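# Flip the toast in the pan, then set turner down

## Task

Using the steel turner (spatula) if you like, flip the slice of toast over so it ends up lying flat inside the frying pan with its browned side facing up. Afterwards put the turner down on the table so that it rests against neither the pan nor the hot plate. At no point may any part of either arm or hand contact the toast, the heating plate of the hot plate, or any part of the pan other than its plastic handle; one such contact fails the job immediately. Neither the pan nor the hot plate is fixed, and at the end the pan has to sit level and centred on the hot plate. Either arm may do the required work alone; the ban on contact covers both arms, singly or together.

## Robot and tools

Robot: two arms, left_arm and right_arm, mounted facing each other across the table; left_arm's base is on the +y side. Each ends in an identical five-finger right hand (not mirrored), so hand axes and numbers mean the same on both. Cameras: cam_high, cam_low, cam_left_wrist, cam_right_wrist, all 504x504.

Frames. Scene frame: origin on the table surface halfway between the nominal arm bases, table at z = 0, +z up. Positions, quaternions (wxyz) and velocities in results are in this frame. Offsets you send are along the current Hand target's own axes. The hand point sits 0.05 m in front of the palm, where index pad meets thumb tip in a pinch. Its +z runs along the straightened fingers (fingertips extend 0.06-0.07 m beyond), +y points out of the palm, +x goes across the palm toward the little finger. A wrist bracket on the little-finger side juts up to 0.10 m across the palm and can collide. Printed positions may be off by a few cm.

The 28-number row (every value in [-1, 1], both arms always present): left_arm dx, dy, dz, rx, ry, rz; left hand thumb_turn, thumb_bend, index, middle, ring, little; left force_limit, speed; then the same 14 for right_arm. Pose part: an offset from that arm's Hand target as it stood when the action or move began, along the target's own axes; 1.0 equals 0.6 m for dx-dz and 180 degrees for rx-rz, which form one rotation vector. All six at 0 re-requests the current Hand target. Hand motor part: absolute targets, -1 open/straight, +1 closed/curled; thumb_turn +1 puts the thumb in front of the palm. A pinch is roughly thumb_turn +0.57, thumb_bend +0.75, index +0.22. force_limit maps -1..+1 to about 0..10 N (0..15 N for the two thumb motors); speed maps -1..+1 to near zero..full (whole travel in 0.6 s). No value means 'unchanged': to keep a hand as is, resend the last eight hand numbers you actually sent it (or, if none yet this scene, its hand_measured plus hand_force_limit and hand_speed).

Tools.
execute_actions(actions, cameras): actions is a list of actions; each action is up to 15 rows at 1/30 s each, the last row held to fill 15 steps. Every row is measured from the start-of-action Hand target, not from the previous row. An empty list just reports state. cameras chooses images (omit for all, [] for none).
move(target, speed, blend, stop_force, zero, blocking, cameras): drives hand points in straight lines to target, one 28-number row or a list of up to 15 rows, all offsets counted from the Hand targets at the move's start. speed in m/s, 0.002-0.5 (default 0.25), turning up to twice that in rad/s; one value or one per target. blend in m rounds corners in a list. stop_force in N, 3-40, ends an arm's path when its wrist sensor feels that much push against its motion; unreliable while the hand rotates; leave it out when backing away from a contact. zero (only with stop_force) re-zeroes moving arms first if true. blocking=false returns after 0.5 s while the move continues (not allowed with stop_force). Moves do not avoid obstacles or the other arm; paths near an arm's own base can flip its shoulder, so go around. The result adds a 'move:' line: done, off_target, moving, held, fault, and limits such as paced or held.
wait(seconds 0-10), stop() to brake a running move, zoom_image(camera, region [x0,y0,x1,y1], max 504x504 px), show_instructions(), zero_wrist_force(arm), finished_scene(scene 1 or 2) which ends the scene irreversibly.

Reading results. Hand target is the last commanded pose after clipping; the next offsets start there. The controller clips each command to 150 mm and 16 degrees from the measured pose, so one action may fall short; send the remaining gap as an offset. hand_measured, hand_stopped_by (moving, target, force, stalled, fault) and hand_load_n follow the six-motor order; a lost grip shows as load near 0. Wrist force/torque are in the end effector's axes, zeroed at scene start, plus a peak line. Joint torques include the arm's own weight. 'within noise' means the arm is still. MOTOR HOT appears at 70 °C; at 85 °C the arm brakes for 30-60 s.

Grasping. A wrap with the thumb turned in front beforehand fits objects 0.035-0.08 m thick; thinner ones down to ~0.025 m work best thumb first, then fingers. For a gentle grip close slowly (speed -0.9 or less). To squeeze harder, raise force_limit and send a more closed target.

Avoid: any hand/arm contact with toast, heating plate or pan body (only its plastic grip may be touched); dragging the pan off centre or tilting it; dropping or flinging the turner; anything leaving the table; fast impacts and hard presses (torque limits 136 N m for the big joints, 25.4 N m for the wrist joints, and about 150 N net force trigger a 10 s fault stop); arms pressing on each other; targets even slightly past a firm contact. Loose objects may occasionally be nudged by outside disturbances.

Each tool is called after "Emit:" as name([rows], argument=value, ...), one row to a line, values as JSON.

Reference images:

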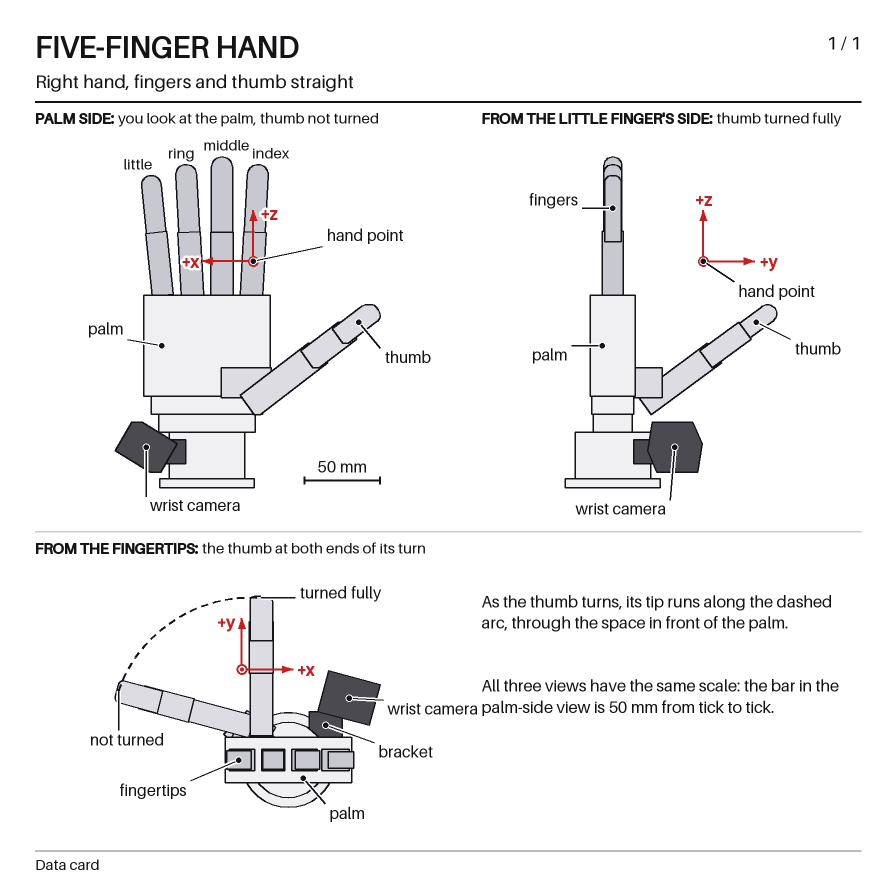

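## Session

Emit:
execute_actions(actions=[])

Scene clock: 0.00 s.
left_arm: end_effector_position=(+0.3087, +0.5370, +0.4832) hand_measured=(-1.000, -1.000, -1.000, -1.000, -1.000, -1.000) hand_load_n=(+0.0, +0.0, +0.0, +0.0, -0.5, +0.0) hand_stopped_by=(target, target, target, target, target, target) hand_force_limit=0.00 hand_speed=-0.80 end_effector_quat_wxyz=(+0.016, +0.342, +0.939, -0.001) | right_arm: end_effector_position=(+0.1390, -0.2908, +0.4804) hand_measured=(-1.000, -1.000, -1.000, -1.000, -1.000, -1.000) hand_load_n=(+0.0, +0.0, +0.5, +0.0, +0.0, +0.0) hand_stopped_by=(target, target, target, target, target, target) hand_force_limit=0.00 hand_speed=-0.80 end_effector_quat_wxyz=(+0.007, -0.346, +0.938, -0.009)
Joint positions: left_arm=[0.552 -1.749 1.346 1.947 1.553 -1.875] | right_arm=[-1.158 -1.722 1.329 1.952 1.59 -1.872]
Joint velocities: within noise
Joint torques (N m): no reading
Motor temperatures (°C): left_arm=[33 42 28 40 33 43] | right_arm=[25 27 30 35 42 37]
Wrist force (N): no reading
Wrist torque (N m): no reading
Wrist force, peak (N): no reading
Hand target: left_arm +0.3087, +0.5370, +0.4832; +0.016, +0.342, +0.939, -0.001 | right_arm +0.1390, -0.2908, +0.4804; +0.007, -0.346, +0.938, -0.009

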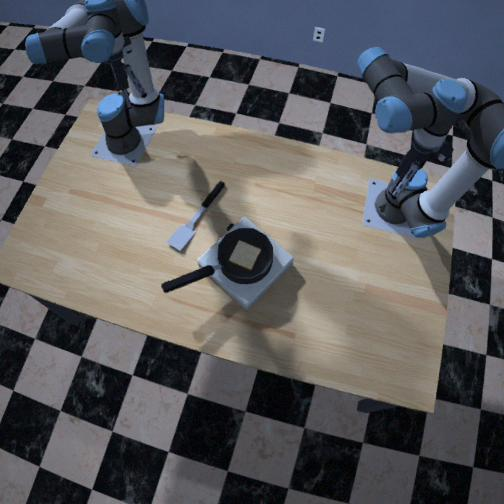

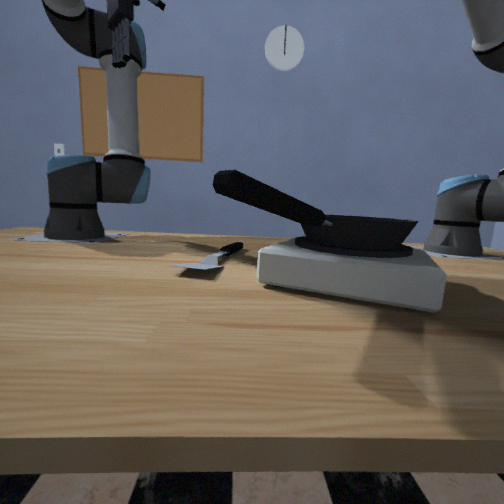

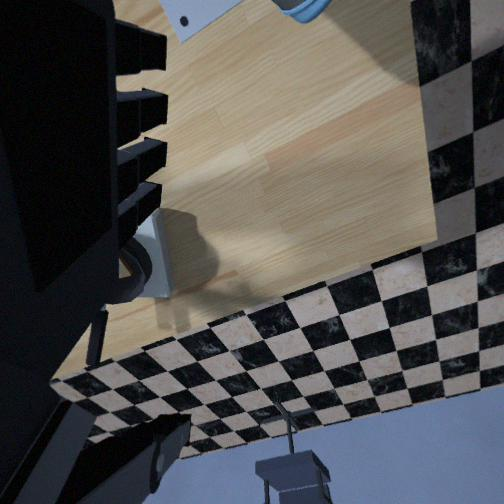

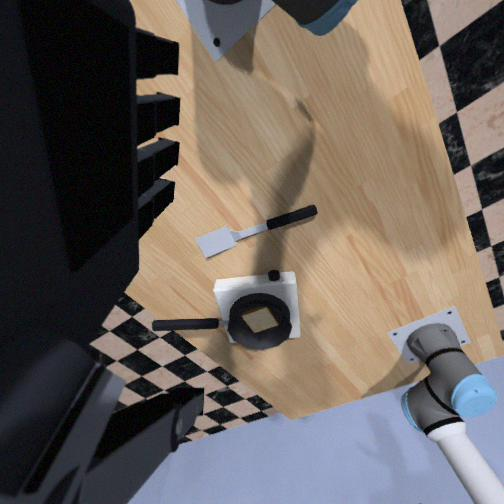

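Emit:
zoom_image(camera="cam_high", region=[0, 0, 252, 252])

Emit:
zoom_image(camera="cam_high", region=[300, 20, 504, 260])

Emit:
zoom_image(camera="cam_high", region=[130, 160, 320, 330])

Emit:
zoom_image(camera="cam_low", region=[140, 120, 470, 340])

Emit:
zoom_image(camera="cam_right_wrist", region=[130, 180, 340, 380])

Scaled by 2.000.

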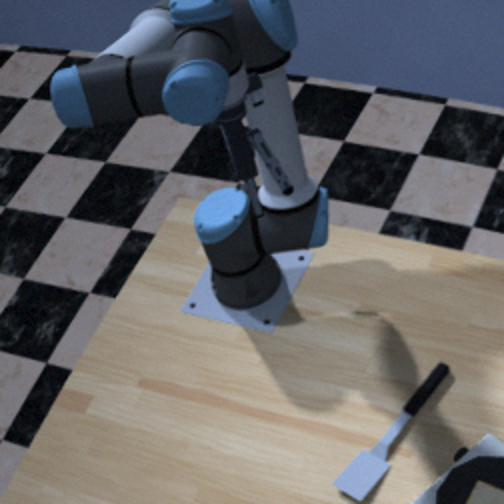

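Scaled by 2.100.

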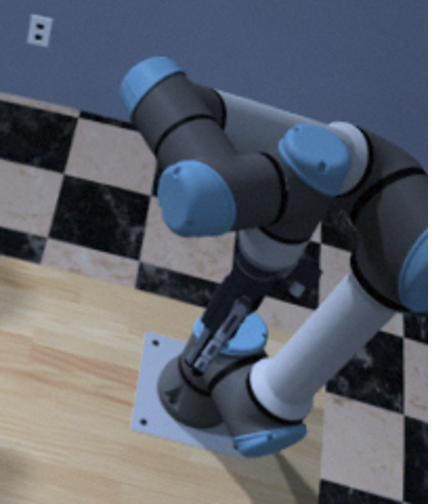

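Scaled by 2.653.

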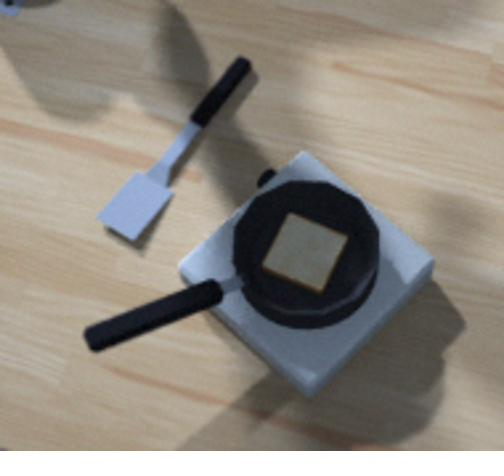

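Scaled by 1.527.

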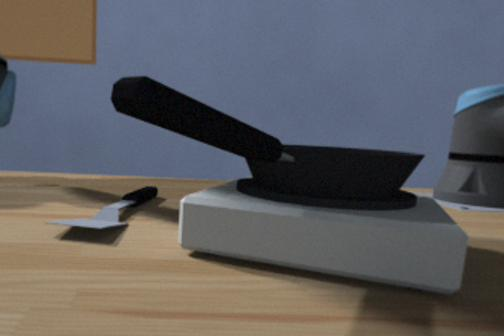

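Scaled by 2.400.

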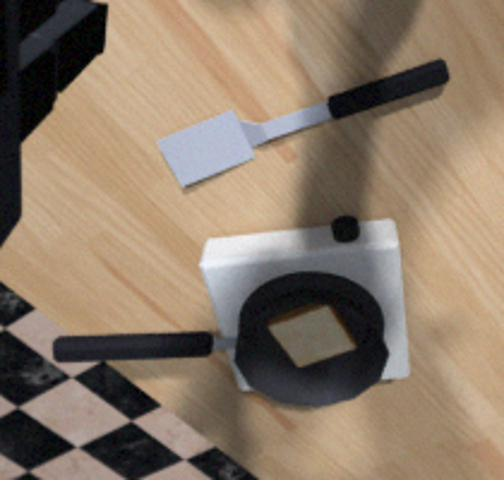

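Emit:
move(target=[0,0,0,0,0,0,-1,-1,-1,-1,-1,-1,0,-0.8,-0.153,0.023,0.05,0,0,0.407,-1,-1,-1,-1,-1,-1,0,-0.8])

Scene clock: 165.23 s.
left_arm: end_effector_position=(+0.3087, +0.5370, +0.4832) hand_measured=(-1.000, -1.000, -1.000, -1.000, -1.000, -1.000) hand_load_n=(+0.0, +0.0, +0.0, +0.0, +0.0, +0.0) hand_stopped_by=(target, target, target, target, target, target) hand_force_limit=0.00 hand_speed=-0.80 end_effector_quat_wxyz=(+0.016, +0.342, +0.939, -0.001) | right_arm: end_effector_position=(+0.2005, -0.2211, +0.4506) hand_measured=(-1.000, -1.000, -1.000, -1.000, -1.000, -1.000) hand_load_n=(+0.0, +0.0, +0.0, +0.0, +0.0, +0.0) hand_stopped_by=(target, target, target, target, target, target) hand_force_limit=0.00 hand_speed=-0.80 end_effector_quat_wxyz=(+0.011, +0.282, +0.959, -0.004)
Joint positions: left_arm=[0.552 -1.749 1.346 1.947 1.553 -1.875] | right_arm=[-0.786 -1.524 1.23 1.86 1.594 -0.221]
Joint velocities: within noise
Joint torques (N m): left_arm=[-3.38 -6.22 -17.11 2.11 -0.42 0.31] | right_arm=[-5.83 -32.46 -7.45 4.94 -0.55 2.62]
Motor temperatures (°C): left_arm=[33 41 27 40 32 42] | right_arm=[25 27 30 35 41 37]
Wrist force (N): left_arm=[0.1 0.3 0.0] | right_arm=[0.1 0.1 0.1]
Wrist torque (N m): left_arm=[0.05 -0.01 0.01] | right_arm=[-0.02 -0.03 0.01]
Wrist force, peak (N): left_arm=[0.0 -0.6 0.3] | right_arm=[0.3 0.9 0.4]
Hand target: left_arm +0.3087, +0.5370, +0.4832; +0.016, +0.342, +0.939, -0.001 | right_arm +0.2004, -0.2211, +0.4506; +0.011, +0.283, +0.959, -0.004
Off the commanded pose: left_arm 0.000 m, 0 deg | right_arm 0.000 m, 0 deg.
move: done

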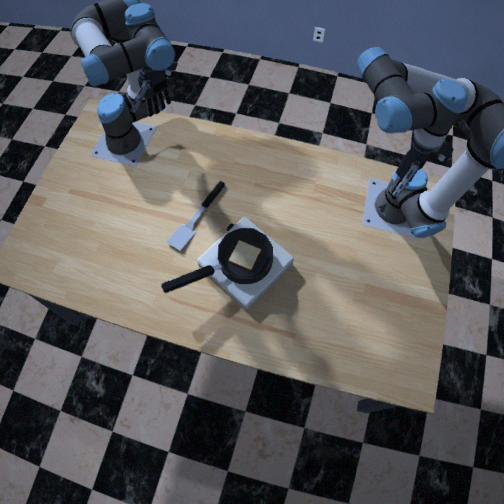

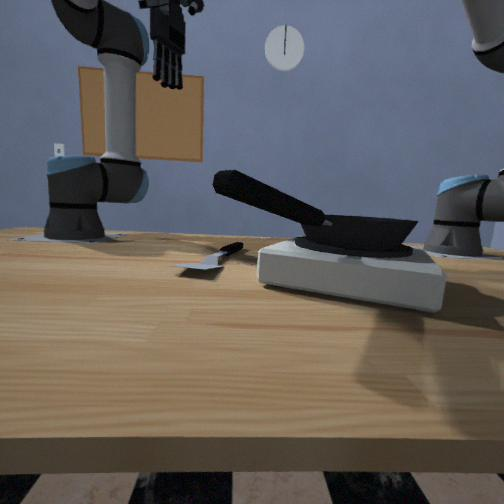

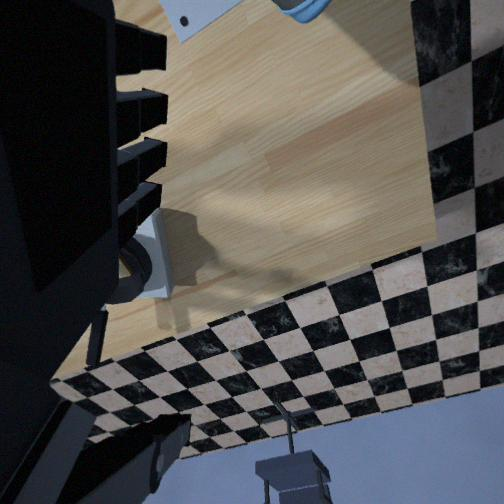

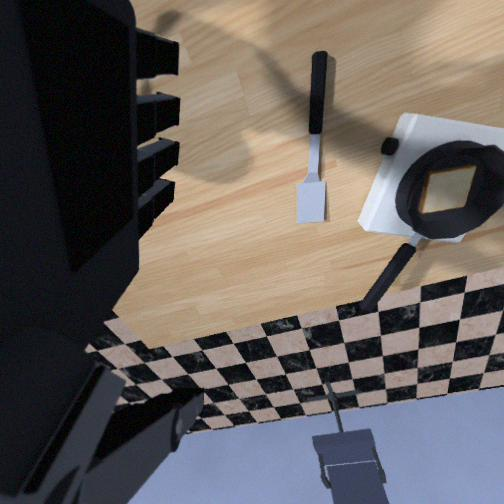

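Emit:
move(target=[0,0,0,0,0,0,-1,-1,-1,-1,-1,-1,0,-0.8,0,0.117,0,0,0,0,-1,-1,-1,-1,-1,-1,0,-0.8], cameras=["cam_right_wrist"])

Emit:
move(target=[0,0,0,0,0,0,-1,-1,-1,-1,-1,-1,0,-0.8,0,0,0.25,0,0,0,-1,-1,-1,-1,-1,-1,0,-0.8])

Scene clock: 193.67 s.
left_arm: end_effector_position=(+0.3087, +0.5370, +0.4832) hand_measured=(-1.000, -1.000, -1.000, -1.000, -1.000, -1.000) hand_load_n=(+0.0, +0.0, +0.0, +0.0, +0.0, +0.0) hand_stopped_by=(target, target, target, target, target, target) hand_force_limit=0.00 hand_speed=-0.80 end_effector_quat_wxyz=(+0.016, +0.342, +0.939, -0.001) | right_arm: end_effector_position=(+0.2384, -0.1622, +0.4506) hand_measured=(-1.000, -1.000, -1.000, -1.000, -1.000, -1.000) hand_load_n=(+0.0, +0.0, +0.0, +0.0, +0.0, +0.0) hand_stopped_by=(target, target, target, target, target, target) hand_force_limit=0.00 hand_speed=-0.80 end_effector_quat_wxyz=(+0.011, +0.282, +0.959, -0.004)
Joint positions: left_arm=[0.552 -1.749 1.346 1.947 1.553 -1.875] | right_arm=[-0.744 -1.339 1.017 1.89 1.594 -0.179]
Joint velocities: within noise
Joint torques (N m): left_arm=[-5.41 -5.7 -18.94 1.84 -0.68 0.18] | right_arm=[-7.08 -14.24 -26.84 -0.12 1.73 -2.59]
Motor temperatures (°C): left_arm=[33 41 27 40 32 42] | right_arm=[25 27 30 35 41 36]
Wrist force (N): left_arm=[0.1 0.0 0.1] | right_arm=[0.3 0.2 0.1]
Wrist torque (N m): left_arm=[-0.01 -0.02 0.01] | right_arm=[-0.02 -0.05 0.04]
Wrist force, peak (N): left_arm=[0.0 -0.2 0.5] | right_arm=[0.2 1.5 0.2]
Hand target: left_arm +0.3087, +0.5370, +0.4832; +0.016, +0.342, +0.939, -0.001 | right_arm +0.2385, -0.1621, +0.4506; +0.011, +0.283, +0.959, -0.004
Off the commanded pose: left_arm 0.000 m, 0 deg | right_arm 0.000 m, 0 deg.
move: done
Images, in order (width x height): cam_right_wrist 504x504.

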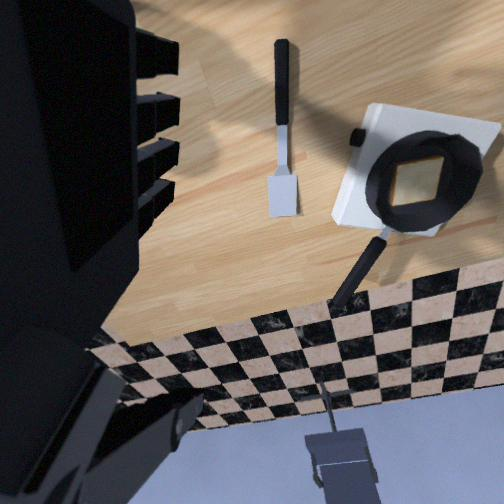

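Scene clock: 194.77 s.
left_arm: end_effector_position=(+0.3087, +0.5370, +0.4832) hand_measured=(-1.000, -1.000, -1.000, -1.000, -1.000, -1.000) hand_load_n=(+0.0, +0.0, +0.0, +0.0, +0.0, +0.0) hand_stopped_by=(target, target, target, target, target, target) hand_force_limit=0.00 hand_speed=-0.80 end_effector_quat_wxyz=(+0.016, +0.342, +0.939, -0.001) | right_arm: end_effector_position=(+0.2413, -0.1641, +0.3007) hand_measured=(-1.000, -1.000, -1.000, -1.000, -1.000, -1.000) hand_load_n=(+0.0, +0.0, -0.5, +0.0, +0.0, +0.0) hand_stopped_by=(target, target, target, target, target, target) hand_force_limit=0.00 hand_speed=-0.80 end_effector_quat_wxyz=(+0.011, +0.282, +0.959, -0.004) end_effector_velocity=(+0.000, +0.001, -0.001) end_effector_angular_velocity=(+0.001, -0.002, +0.001)
Joint positions: left_arm=[0.552 -1.749 1.346 1.947 1.553 -1.875] | right_arm=[-0.754 -1.386 1.463 1.491 1.593 -0.189]
Joint velocities: left_arm=[within noise] | right_arm=[0.001 0.001 0.002 -0.005 0 -0.001]
Joint torques (N m): left_arm=[-7.24 -5.89 -18 1.92 -0.52 0.26] | right_arm=[6 -25.6 -9.86 -0.37 -1.31 0.72]
Motor temperatures (°C): left_arm=[33 41 27 40 32 42] | right_arm=[25 27 30 35 41 36]
Wrist force (N): left_arm=[-0.1 0.0 0.2] | right_arm=[0.0 0.2 0.1]
Wrist torque (N m): left_arm=[-0.01 0.01 -0.01] | right_arm=[-0.01 -0.04 0.02]
Wrist force, peak (N): left_arm=[-0.1 0.2 0.5] | right_arm=[0.1 0.1 2.3]
Hand target: left_arm +0.3087, +0.5370, +0.4832; +0.016, +0.342, +0.939, -0.001 | right_arm +0.2413, -0.1641, +0.3006; +0.011, +0.283, +0.959, -0.004
Off the commanded pose: left_arm 0.000 m, 0 deg | right_arm 0.000 m, 0 deg.
move: done

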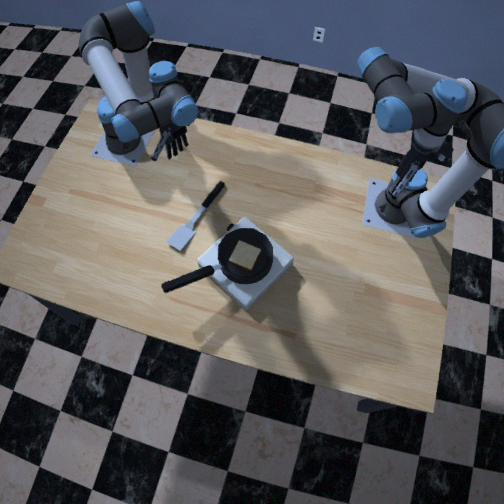

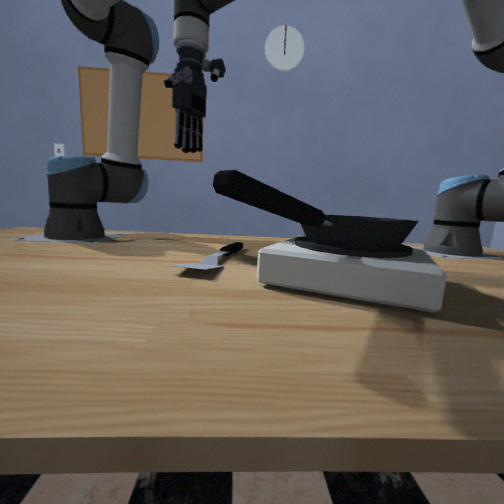

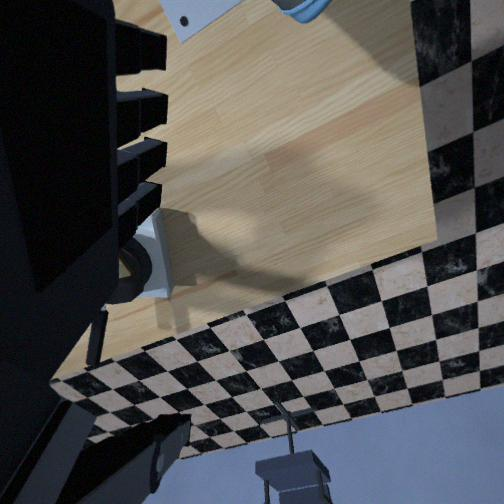

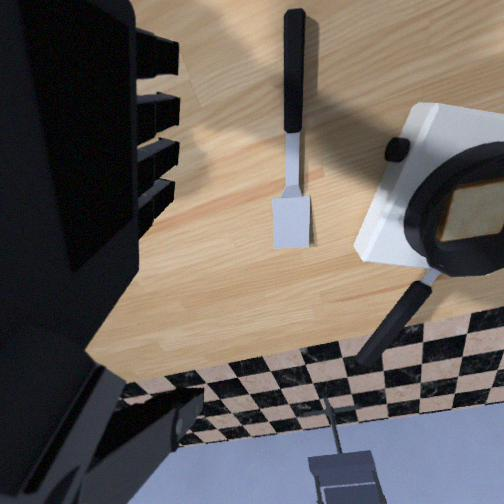

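Emit:
zoom_image(camera="cam_low", region=[165, 225, 265, 290])

Emit:
zoom_image(camera="cam_right_wrist", region=[240, 0, 350, 260])

Emit:
zoom_image(camera="cam_right_wrist", region=[350, 90, 504, 290])

Scaled by 5.040.

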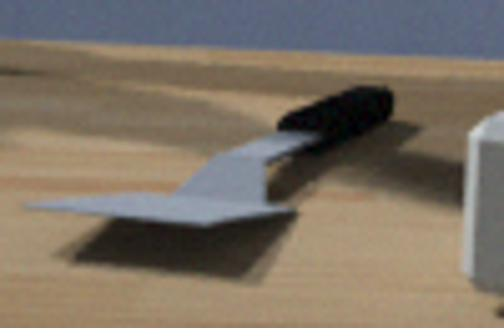

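Scaled by 1.938.

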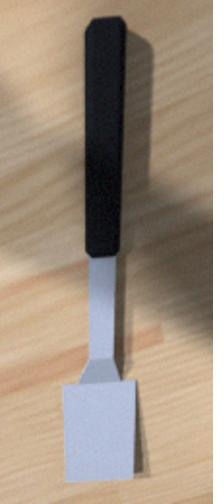

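Scaled by 2.520.

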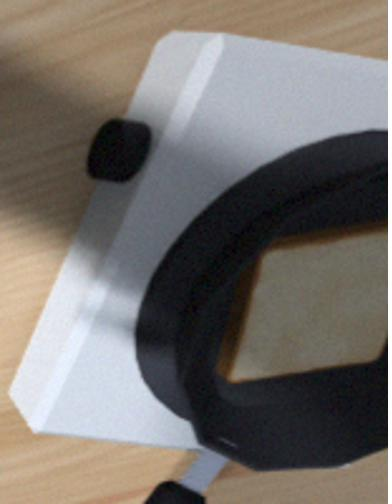

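Emit:
move(target=[0,0,0,0,0,0,-1,-1,-1,-1,-1,-1,0,-0.8,0,0,0.1,0,0,-0.105,1,-0.5,0,0,0,0,0,0])

Scene clock: 334.63 s.
left_arm: end_effector_position=(+0.3087, +0.5370, +0.4832) hand_measured=(-1.000, -1.000, -1.000, -1.000, -1.000, -1.000) hand_load_n=(-0.5, +0.0, +0.0, +0.0, +0.0, +0.0) hand_stopped_by=(target, target, target, target, target, target) hand_force_limit=0.00 hand_speed=-0.80 end_effector_quat_wxyz=(+0.016, +0.342, +0.939, -0.001) | right_arm: end_effector_position=(+0.2424, -0.1649, +0.2406) hand_measured=(+1.000, -0.500, +0.000, +0.000, +0.000, +0.000) hand_load_n=(+0.0, +0.0, +0.0, +0.0, +0.0, +0.0) hand_stopped_by=(target, target, target, target, target, target) hand_force_limit=0.00 hand_speed=0.00 end_effector_quat_wxyz=(+0.010, +0.121, +0.993, -0.005)
Joint positions: left_arm=[0.552 -1.749 1.346 1.947 1.553 -1.875] | right_arm=[-0.818 -1.389 1.619 1.336 1.593 -0.583]
Joint velocities: within noise
Joint torques (N m): left_arm=[-9.74 -3.11 -19.21 1.5 -0.81 0.37] | right_arm=[7.69 -38.69 -15.76 -0.04 1.85 -2.56]
Motor temperatures (°C): left_arm=[32 40 27 40 32 41] | right_arm=[25 27 30 35 40 36]
Wrist force (N): left_arm=[0.1 -0.1 0.2] | right_arm=[0.0 0.0 0.4]
Wrist torque (N m): left_arm=[-0.01 -0.01 -0.01] | right_arm=[-0.02 -0.05 0.01]
Wrist force, peak (N): left_arm=[-0.3 -0.2 0.4] | right_arm=[0.1 0.0 1.0]
Hand target: left_arm +0.3087, +0.5370, +0.4832; +0.016, +0.342, +0.939, -0.001 | right_arm +0.2424, -0.1649, +0.2406; +0.010, +0.121, +0.993, -0.005
Off the commanded pose: left_arm 0.000 m, 0 deg | right_arm 0.000 m, 0 deg.
move: done

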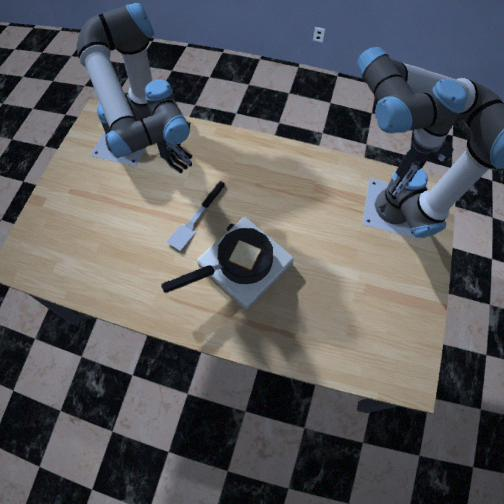

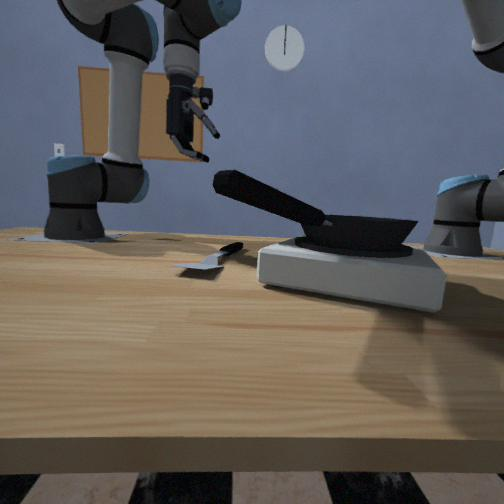

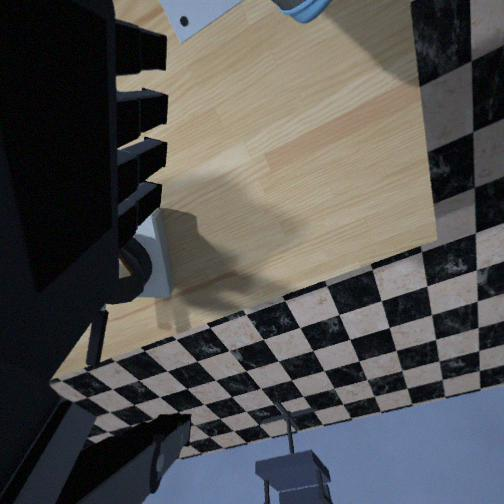

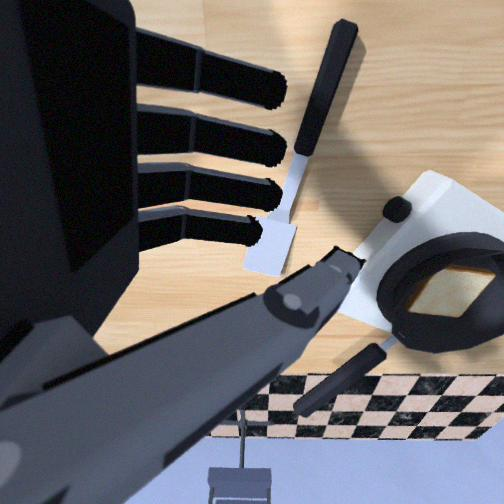

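Emit:
move(target=[0,0,0,0,0,0,-1,-1,-1,-1,-1,-1,0,-0.8,0.151,0.0623,0.233,0,0,0,1,-0.5,0,0,0,0,0,0])

Scene clock: 357.83 s.
left_arm: end_effector_position=(+0.3087, +0.5370, +0.4832) hand_measured=(-1.000, -1.000, -1.000, -1.000, -1.000, -1.000) hand_load_n=(+0.0, +0.0, +0.0, +0.0, +0.0, +0.0) hand_stopped_by=(target, target, target, target, target, target) hand_force_limit=0.00 hand_speed=-0.80 end_effector_quat_wxyz=(+0.016, +0.342, +0.939, -0.001) | right_arm: end_effector_position=(+0.1662, -0.1087, +0.0987) hand_measured=(+1.000, -0.500, +0.000, +0.000, +0.000, +0.000) hand_load_n=(+0.0, +0.0, +0.0, +0.5, +0.0, +0.0) hand_stopped_by=(target, target, target, target, target, target) hand_force_limit=0.00 hand_speed=0.00 end_effector_quat_wxyz=(+0.010, +0.121, +0.993, -0.006)
Joint positions: left_arm=[0.552 -1.749 1.346 1.947 1.553 -1.875] | right_arm=[-0.564 -1.197 1.761 1.008 1.594 -0.329]
Joint velocities: within noise
Joint torques (N m): left_arm=[-11.49 -1.78 -21.02 1.52 -1 0.94] | right_arm=[7.49 -23.14 -17.5 0.41 0.55 0.43]
Motor temperatures (°C): left_arm=[32 40 27 40 32 41] | right_arm=[25 27 29 35 40 36]
Wrist force (N): left_arm=[0.0 -0.1 0.2] | right_arm=[0.3 0.0 0.2]
Wrist torque (N m): left_arm=[-0.02 -0.01 -0.01] | right_arm=[-0.02 -0.08 0.02]
Wrist force, peak (N): left_arm=[0.1 -0.4 0.5] | right_arm=[1.2 0.6 1.9]
Hand target: left_arm +0.3087, +0.5370, +0.4832; +0.016, +0.342, +0.939, -0.001 | right_arm +0.1661, -0.1087, +0.0986; +0.010, +0.121, +0.993, -0.005
Off the commanded pose: left_arm 0.000 m, 0 deg | right_arm 0.000 m, 0 deg.
move: done

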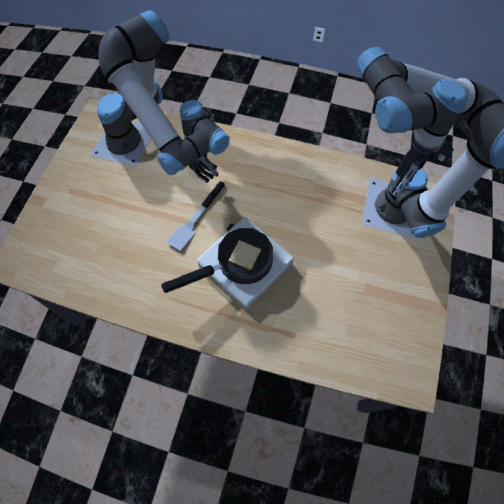

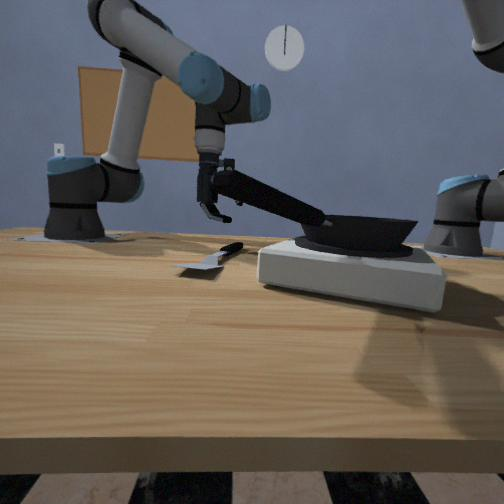

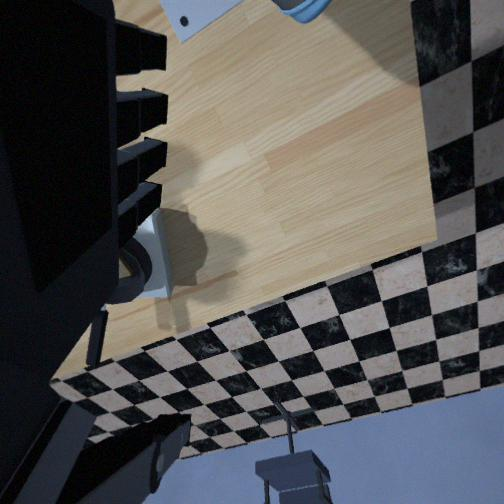

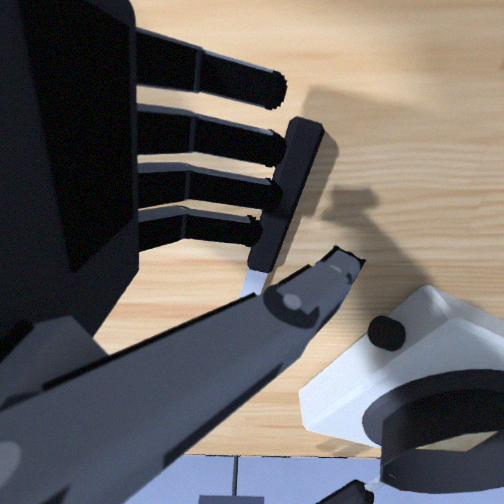

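Emit:
move(target=[0,0,0,0,0,0,-1,-1,-1,-1,-1,-1,0,-0.8,-0.0167,0,0.0833,0,0,0,1,-0.7,0,0,0,0,0,0], speed=0.08, stop_force=4)

Scene clock: 371.47 s.
left_arm: end_effector_position=(+0.3087, +0.5370, +0.4832) hand_measured=(-1.000, -1.000, -1.000, -1.000, -1.000, -1.000) hand_load_n=(+0.0, +0.0, +0.0, +0.0, +0.0, -0.5) hand_stopped_by=(target, target, target, target, target, target) hand_force_limit=0.00 hand_speed=-0.80 end_effector_quat_wxyz=(+0.016, +0.342, +0.939, -0.001) | right_arm: end_effector_position=(+0.1768, -0.1117, +0.0489) hand_measured=(+1.000, -0.700, +0.000, +0.000, +0.000, +0.000) hand_load_n=(+0.0, +0.0, +0.0, +0.0, +0.0, +0.0) hand_stopped_by=(target, target, target, target, target, target) hand_force_limit=0.00 hand_speed=0.00 end_effector_quat_wxyz=(+0.010, +0.121, +0.993, -0.005)
Joint positions: left_arm=[0.552 -1.749 1.346 1.947 1.553 -1.875] | right_arm=[-0.591 -1.128 1.811 0.888 1.594 -0.356]
Joint velocities: within noise
Joint torques (N m): left_arm=[-11.37 -1.16 -20.52 1.49 -1.11 1.13] | right_arm=[7.87 -45.02 -23.03 -0.04 1.79 2.7]
Motor temperatures (°C): left_arm=[32 40 27 40 32 41] | right_arm=[25 27 29 35 40 36]
Wrist force (N): left_arm=[0.0 0.2 0.3] | right_arm=[0.1 0.3 0.2]
Wrist torque (N m): left_arm=[0.01 -0.01 0.00] | right_arm=[0.03 -0.06 0.03]
Wrist force, peak (N): left_arm=[0.0 -0.1 0.6] | right_arm=[-0.1 0.0 1.0]
Hand target: left_arm +0.3087, +0.5370, +0.4832; +0.016, +0.342, +0.939, -0.001 | right_arm +0.1768, -0.1117, +0.0489; +0.010, +0.121, +0.993, -0.005
Off the commanded pose: left_arm 0.000 m, 0 deg | right_arm 0.000 m, 0 deg.
move: done

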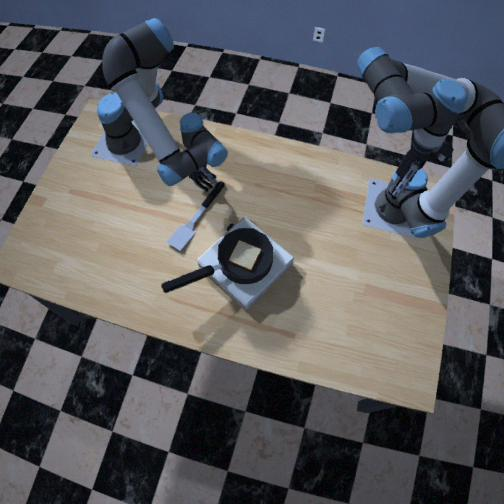

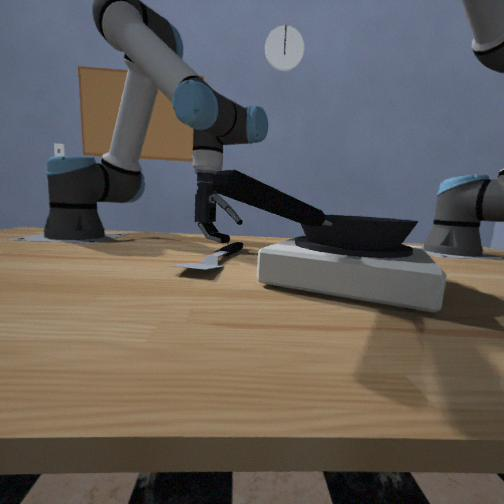

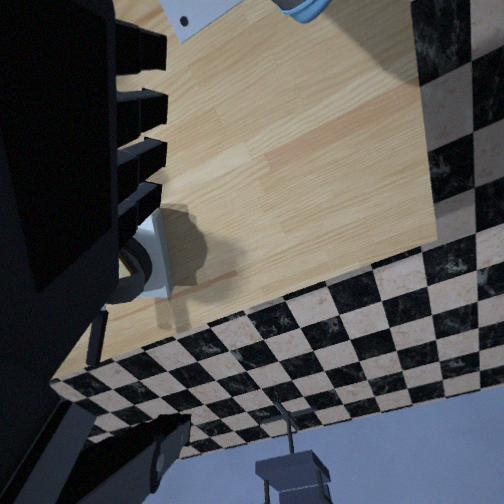

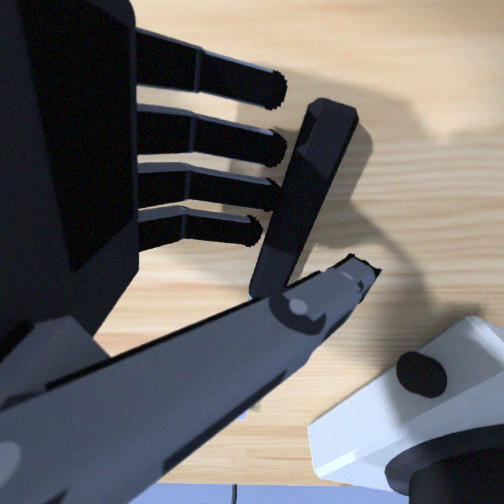

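Emit:
move(target=[0,0,0,0,0,0,-1,-1,-1,-1,-1,-1,0,-0.8,0,-0.005,0.025,0,0,0,1,-0.7,0,0,0,0,0,0], speed=0.03, stop_force=3, cameras=["cam_right_wrist", "cam_low"])

Emit:
zoom_image(camera="cam_low", region=[165, 160, 285, 290])

Scene clock: 385.07 s.
left_arm: end_effector_position=(+0.3087, +0.5370, +0.4832) hand_measured=(-1.000, -1.000, -1.000, -1.000, -1.000, -1.000) hand_load_n=(+0.0, -0.5, +0.0, +0.5, +0.0, +0.0) hand_stopped_by=(target, target, target, target, target, target) hand_force_limit=0.00 hand_speed=-0.80 end_effector_quat_wxyz=(+0.016, +0.342, +0.939, -0.001) | right_arm: end_effector_position=(+0.1764, -0.1148, +0.0339) hand_measured=(+1.000, -0.700, +0.000, +0.000, +0.000, +0.000) hand_load_n=(+0.0, +0.0, +0.0, +0.0, +0.0, +0.0) hand_stopped_by=(target, target, target, target, target, target) hand_force_limit=0.00 hand_speed=0.00 end_effector_quat_wxyz=(+0.010, +0.121, +0.993, -0.005)
Joint positions: left_arm=[0.552 -1.749 1.346 1.947 1.553 -1.875] | right_arm=[-0.595 -1.11 1.833 0.848 1.594 -0.359]
Joint velocities: within noise
Joint torques (N m): left_arm=[-11.87 -2.73 -20.83 1.06 -1.32 1.23] | right_arm=[6.32 -44.74 -22.42 4.99 1.07 2.15]
Motor temperatures (°C): left_arm=[32 40 27 40 32 41] | right_arm=[25 27 29 35 40 36]
Wrist force (N): left_arm=[-0.1 0.1 0.4] | right_arm=[0.1 0.1 -0.1]
Wrist torque (N m): left_arm=[-0.01 0.00 0.00] | right_arm=[0.01 -0.04 0.03]
Wrist force, peak (N): left_arm=[-0.2 0.0 0.6] | right_arm=[-0.1 -0.1 0.7]
Hand target: left_arm +0.3087, +0.5370, +0.4832; +0.016, +0.342, +0.939, -0.001 | right_arm +0.1764, -0.1148, +0.0339; +0.010, +0.121, +0.993, -0.005
Off the commanded pose: left_arm 0.000 m, 0 deg | right_arm 0.000 m, 0 deg.
move: done
Images, in order (width x height): cam_low 504x504, cam_right_wrist 504x504.

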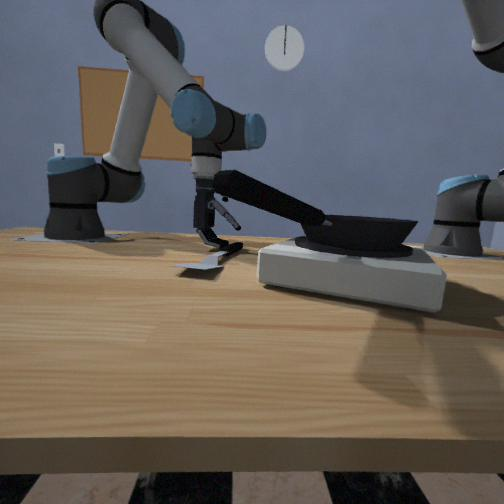

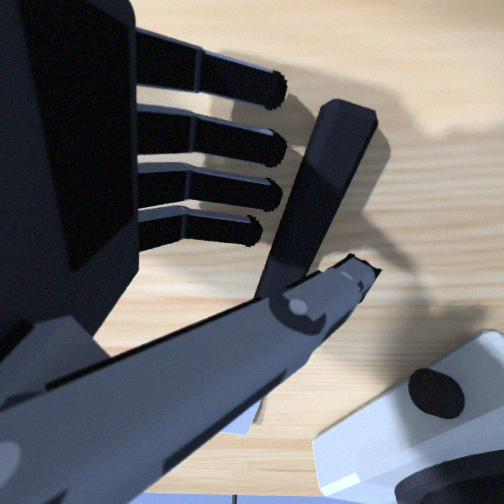

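Scaled by 3.877.

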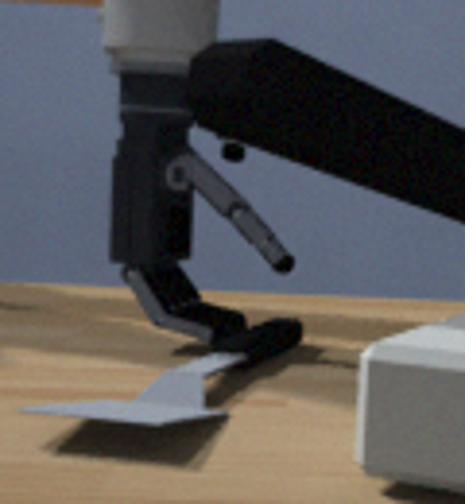

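Emit:
move([
  [0,0,0,0,0,0,-1,-1,-1,-1,-1,-1,0,-0.8,0,0,-0.167,0,0,0,1,-0.7,0,0,0,0,0,0],
  [0,0,0,0,0,0,-1,-1,-1,-1,-1,-1,0,-0.8,0,0.09,-0.167,0,0,0,-1,-1,-1,-1,-1,-1,0,0.5],
  [0,0,0,0,0,0,-1,-1,-1,-1,-1,-1,0,-0.8,0,0.18,-0.14,0,0,0,-1,-1,-1,-1,-1,-1,0,0.5],
])

Scene clock: 490.90 s.
left_arm: end_effector_position=(+0.3087, +0.5370, +0.4832) hand_measured=(-1.000, -1.000, -1.000, -1.000, -1.000, -1.000) hand_load_n=(+0.0, +0.0, +0.0, +0.0, +0.0, +0.0) hand_stopped_by=(target, target, target, target, target, target) hand_force_limit=0.00 hand_speed=-0.80 end_effector_quat_wxyz=(+0.016, +0.342, +0.939, -0.001) | right_arm: end_effector_position=(+0.2007, -0.0090, +0.1169) hand_measured=(-1.000, -1.000, -1.000, -1.000, -1.000, -1.000) hand_load_n=(+0.0, +0.0, +0.0, +0.0, +0.0, +0.0) hand_stopped_by=(target, target, target, target, target, target) hand_force_limit=0.00 hand_speed=0.50 end_effector_quat_wxyz=(+0.010, +0.121, +0.993, -0.005)
Joint positions: left_arm=[0.552 -1.749 1.346 1.947 1.553 -1.875] | right_arm=[-0.513 -0.987 1.38 1.18 1.594 -0.278]
Joint velocities: within noise
Joint torques (N m): left_arm=[-13.11 -1.85 -22 0.99 -1.58 1.37] | right_arm=[-7.72 -36.09 -25.32 -0.18 2.21 -2.51]
Motor temperatures (°C): left_arm=[32 40 27 39 32 41] | right_arm=[24 27 29 34 39 36]
Wrist force (N): left_arm=[-0.1 0.1 0.3] | right_arm=[0.3 0.2 0.3]
Wrist torque (N m): left_arm=[0.01 0.02 -0.01] | right_arm=[-0.02 -0.06 0.05]
Wrist force, peak (N): left_arm=[-0.2 0.2 0.7] | right_arm=[-0.1 0.0 2.6]
Hand target: left_arm +0.3087, +0.5370, +0.4832; +0.016, +0.342, +0.939, -0.001 | right_arm +0.2008, -0.0089, +0.1170; +0.010, +0.121, +0.993, -0.005
Off the commanded pose: left_arm 0.000 m, 0 deg | right_arm 0.000 m, 0 deg.
move: done

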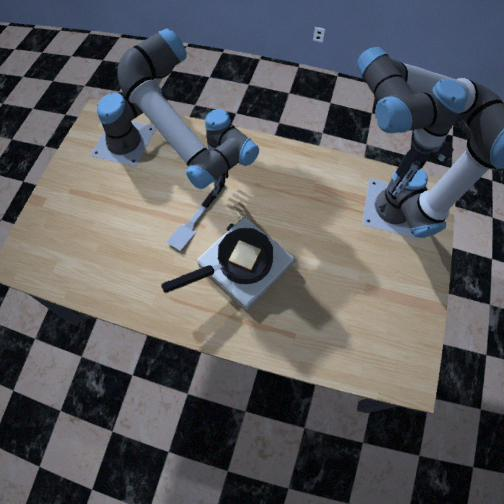

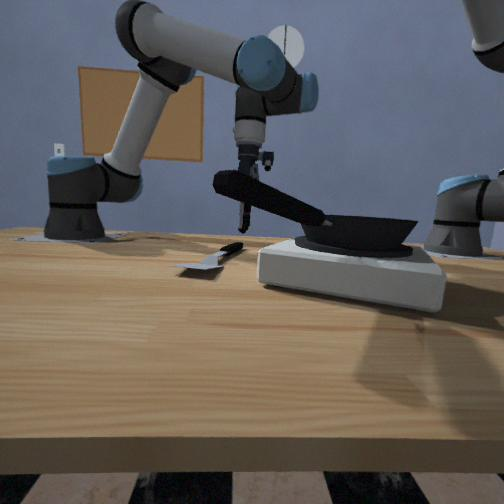

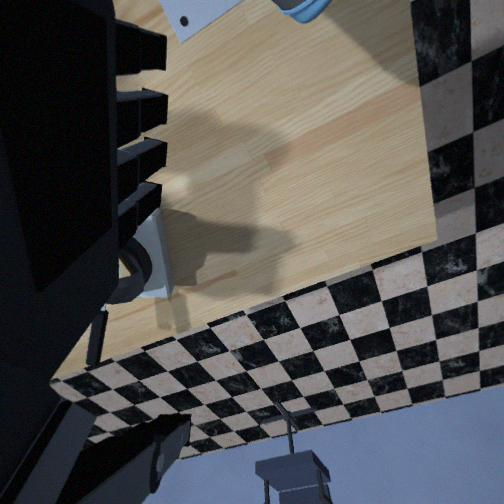

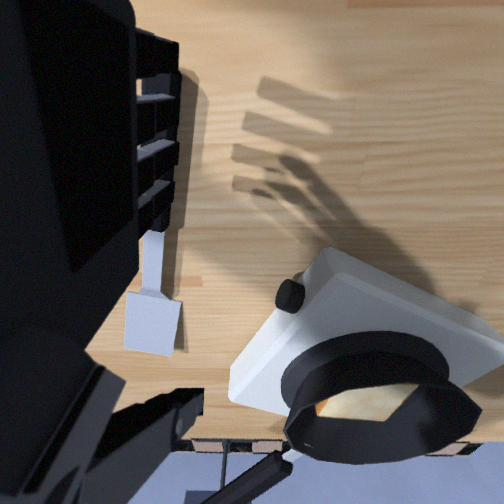

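Emit:
move([
  [0,0,0,0,0,0,-1,-1,-1,-1,-1,-1,0,-0.8,0,0.017,0,0,0,0,-1,-1,-1,-1,-1,-1,0,0.5],
  [0,0,0,0,0,0,-1,-1,-1,-1,-1,-1,0,-0.8,0,0.017,0.057,0,0,0,-1,-1,-1,-1,-1,-1,0,0.5],
  [0,0,0,0,0,0,-1,-1,-1,-1,-1,-1,0,-0.8,0,-0.21,0.057,0,0,0,-1,-1,-1,-1,-1,-1,0,0.5],
  [0,0,0,0,0,0,-1,-1,-1,-1,-1,-1,0,-0.8,0,-0.19,0.057,0,0,0,-1,-1,-1,-1,-1,-1,0,0.5],
  [0,0,0,0,0,0,-1,-1,-1,-1,-1,-1,0,-0.8,0,-0.19,-0.2,0,0,0,-1,-1,-1,-1,-1,-1,0,0.5],
], speed=[0.1, 0.1, 0.06, 0.1, 0.2])

Scene clock: 507.57 s.
left_arm: end_effector_position=(+0.3087, +0.5370, +0.4832) hand_measured=(-1.000, -1.000, -1.000, -1.000, -1.000, -1.000) hand_load_n=(+0.0, +0.0, +0.0, +0.0, +0.0, +0.0) hand_stopped_by=(target, target, target, target, target, target) hand_force_limit=0.00 hand_speed=-0.80 end_effector_quat_wxyz=(+0.016, +0.342, +0.939, -0.001) | right_arm: end_effector_position=(+0.1710, -0.1180, +0.2378) hand_measured=(-1.000, -1.000, -1.000, -1.000, -1.000, -1.000) hand_load_n=(+0.0, +0.0, +0.0, +0.0, +0.0, +0.0) hand_stopped_by=(target, target, target, target, target, target) hand_force_limit=0.00 hand_speed=0.50 end_effector_quat_wxyz=(+0.010, +0.121, +0.993, -0.005)
Joint positions: left_arm=[0.552 -1.749 1.346 1.947 1.553 -1.875] | right_arm=[-0.588 -1.342 1.57 1.343 1.594 -0.353]
Joint velocities: within noise
Joint torques (N m): left_arm=[-11.68 -0.74 -23.03 0.85 -1.94 1.43] | right_arm=[-4.65 -18.1 -27.23 4.92 1.77 0.56]
Motor temperatures (°C): left_arm=[32 40 27 39 32 40] | right_arm=[24 27 29 34 39 36]
Wrist force (N): left_arm=[-0.1 -0.2 0.1] | right_arm=[-0.1 0.3 0.3]
Wrist torque (N m): left_arm=[-0.04 0.02 -0.02] | right_arm=[-0.01 -0.03 0.03]
Wrist force, peak (N): left_arm=[-0.1 0.4 0.5] | right_arm=[-0.2 0.9 2.1]
Hand target: left_arm +0.3087, +0.5370, +0.4832; +0.016, +0.342, +0.939, -0.001 | right_arm +0.1711, -0.1180, +0.2379; +0.010, +0.121, +0.993, -0.005
Off the commanded pose: left_arm 0.000 m, 0 deg | right_arm 0.000 m, 0 deg.
move: done

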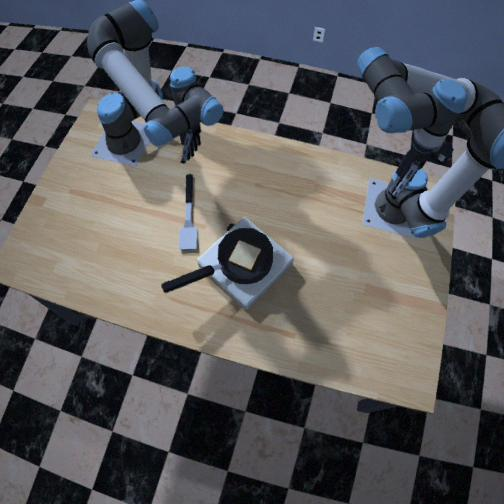

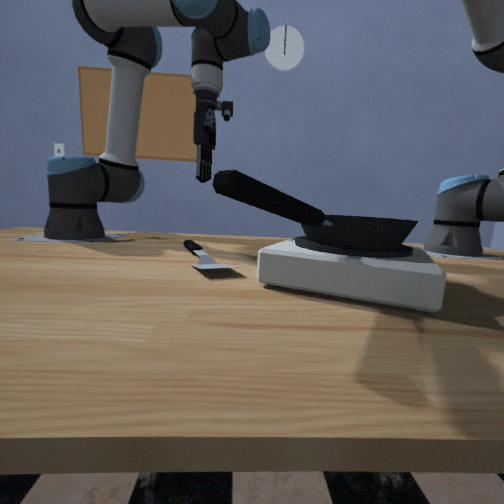

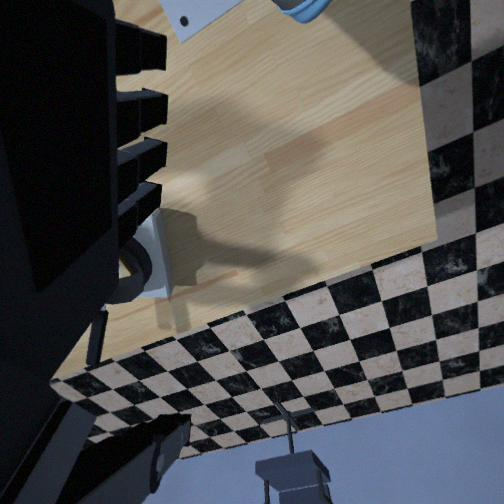

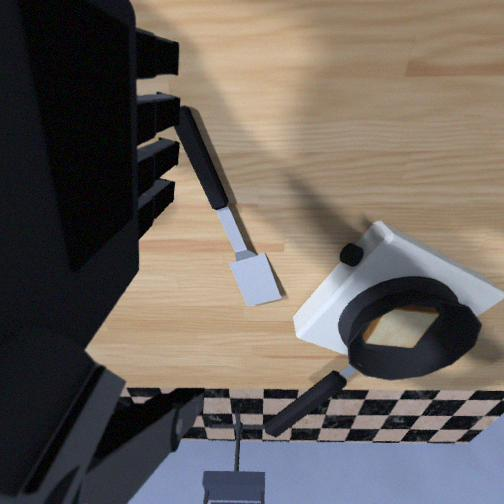

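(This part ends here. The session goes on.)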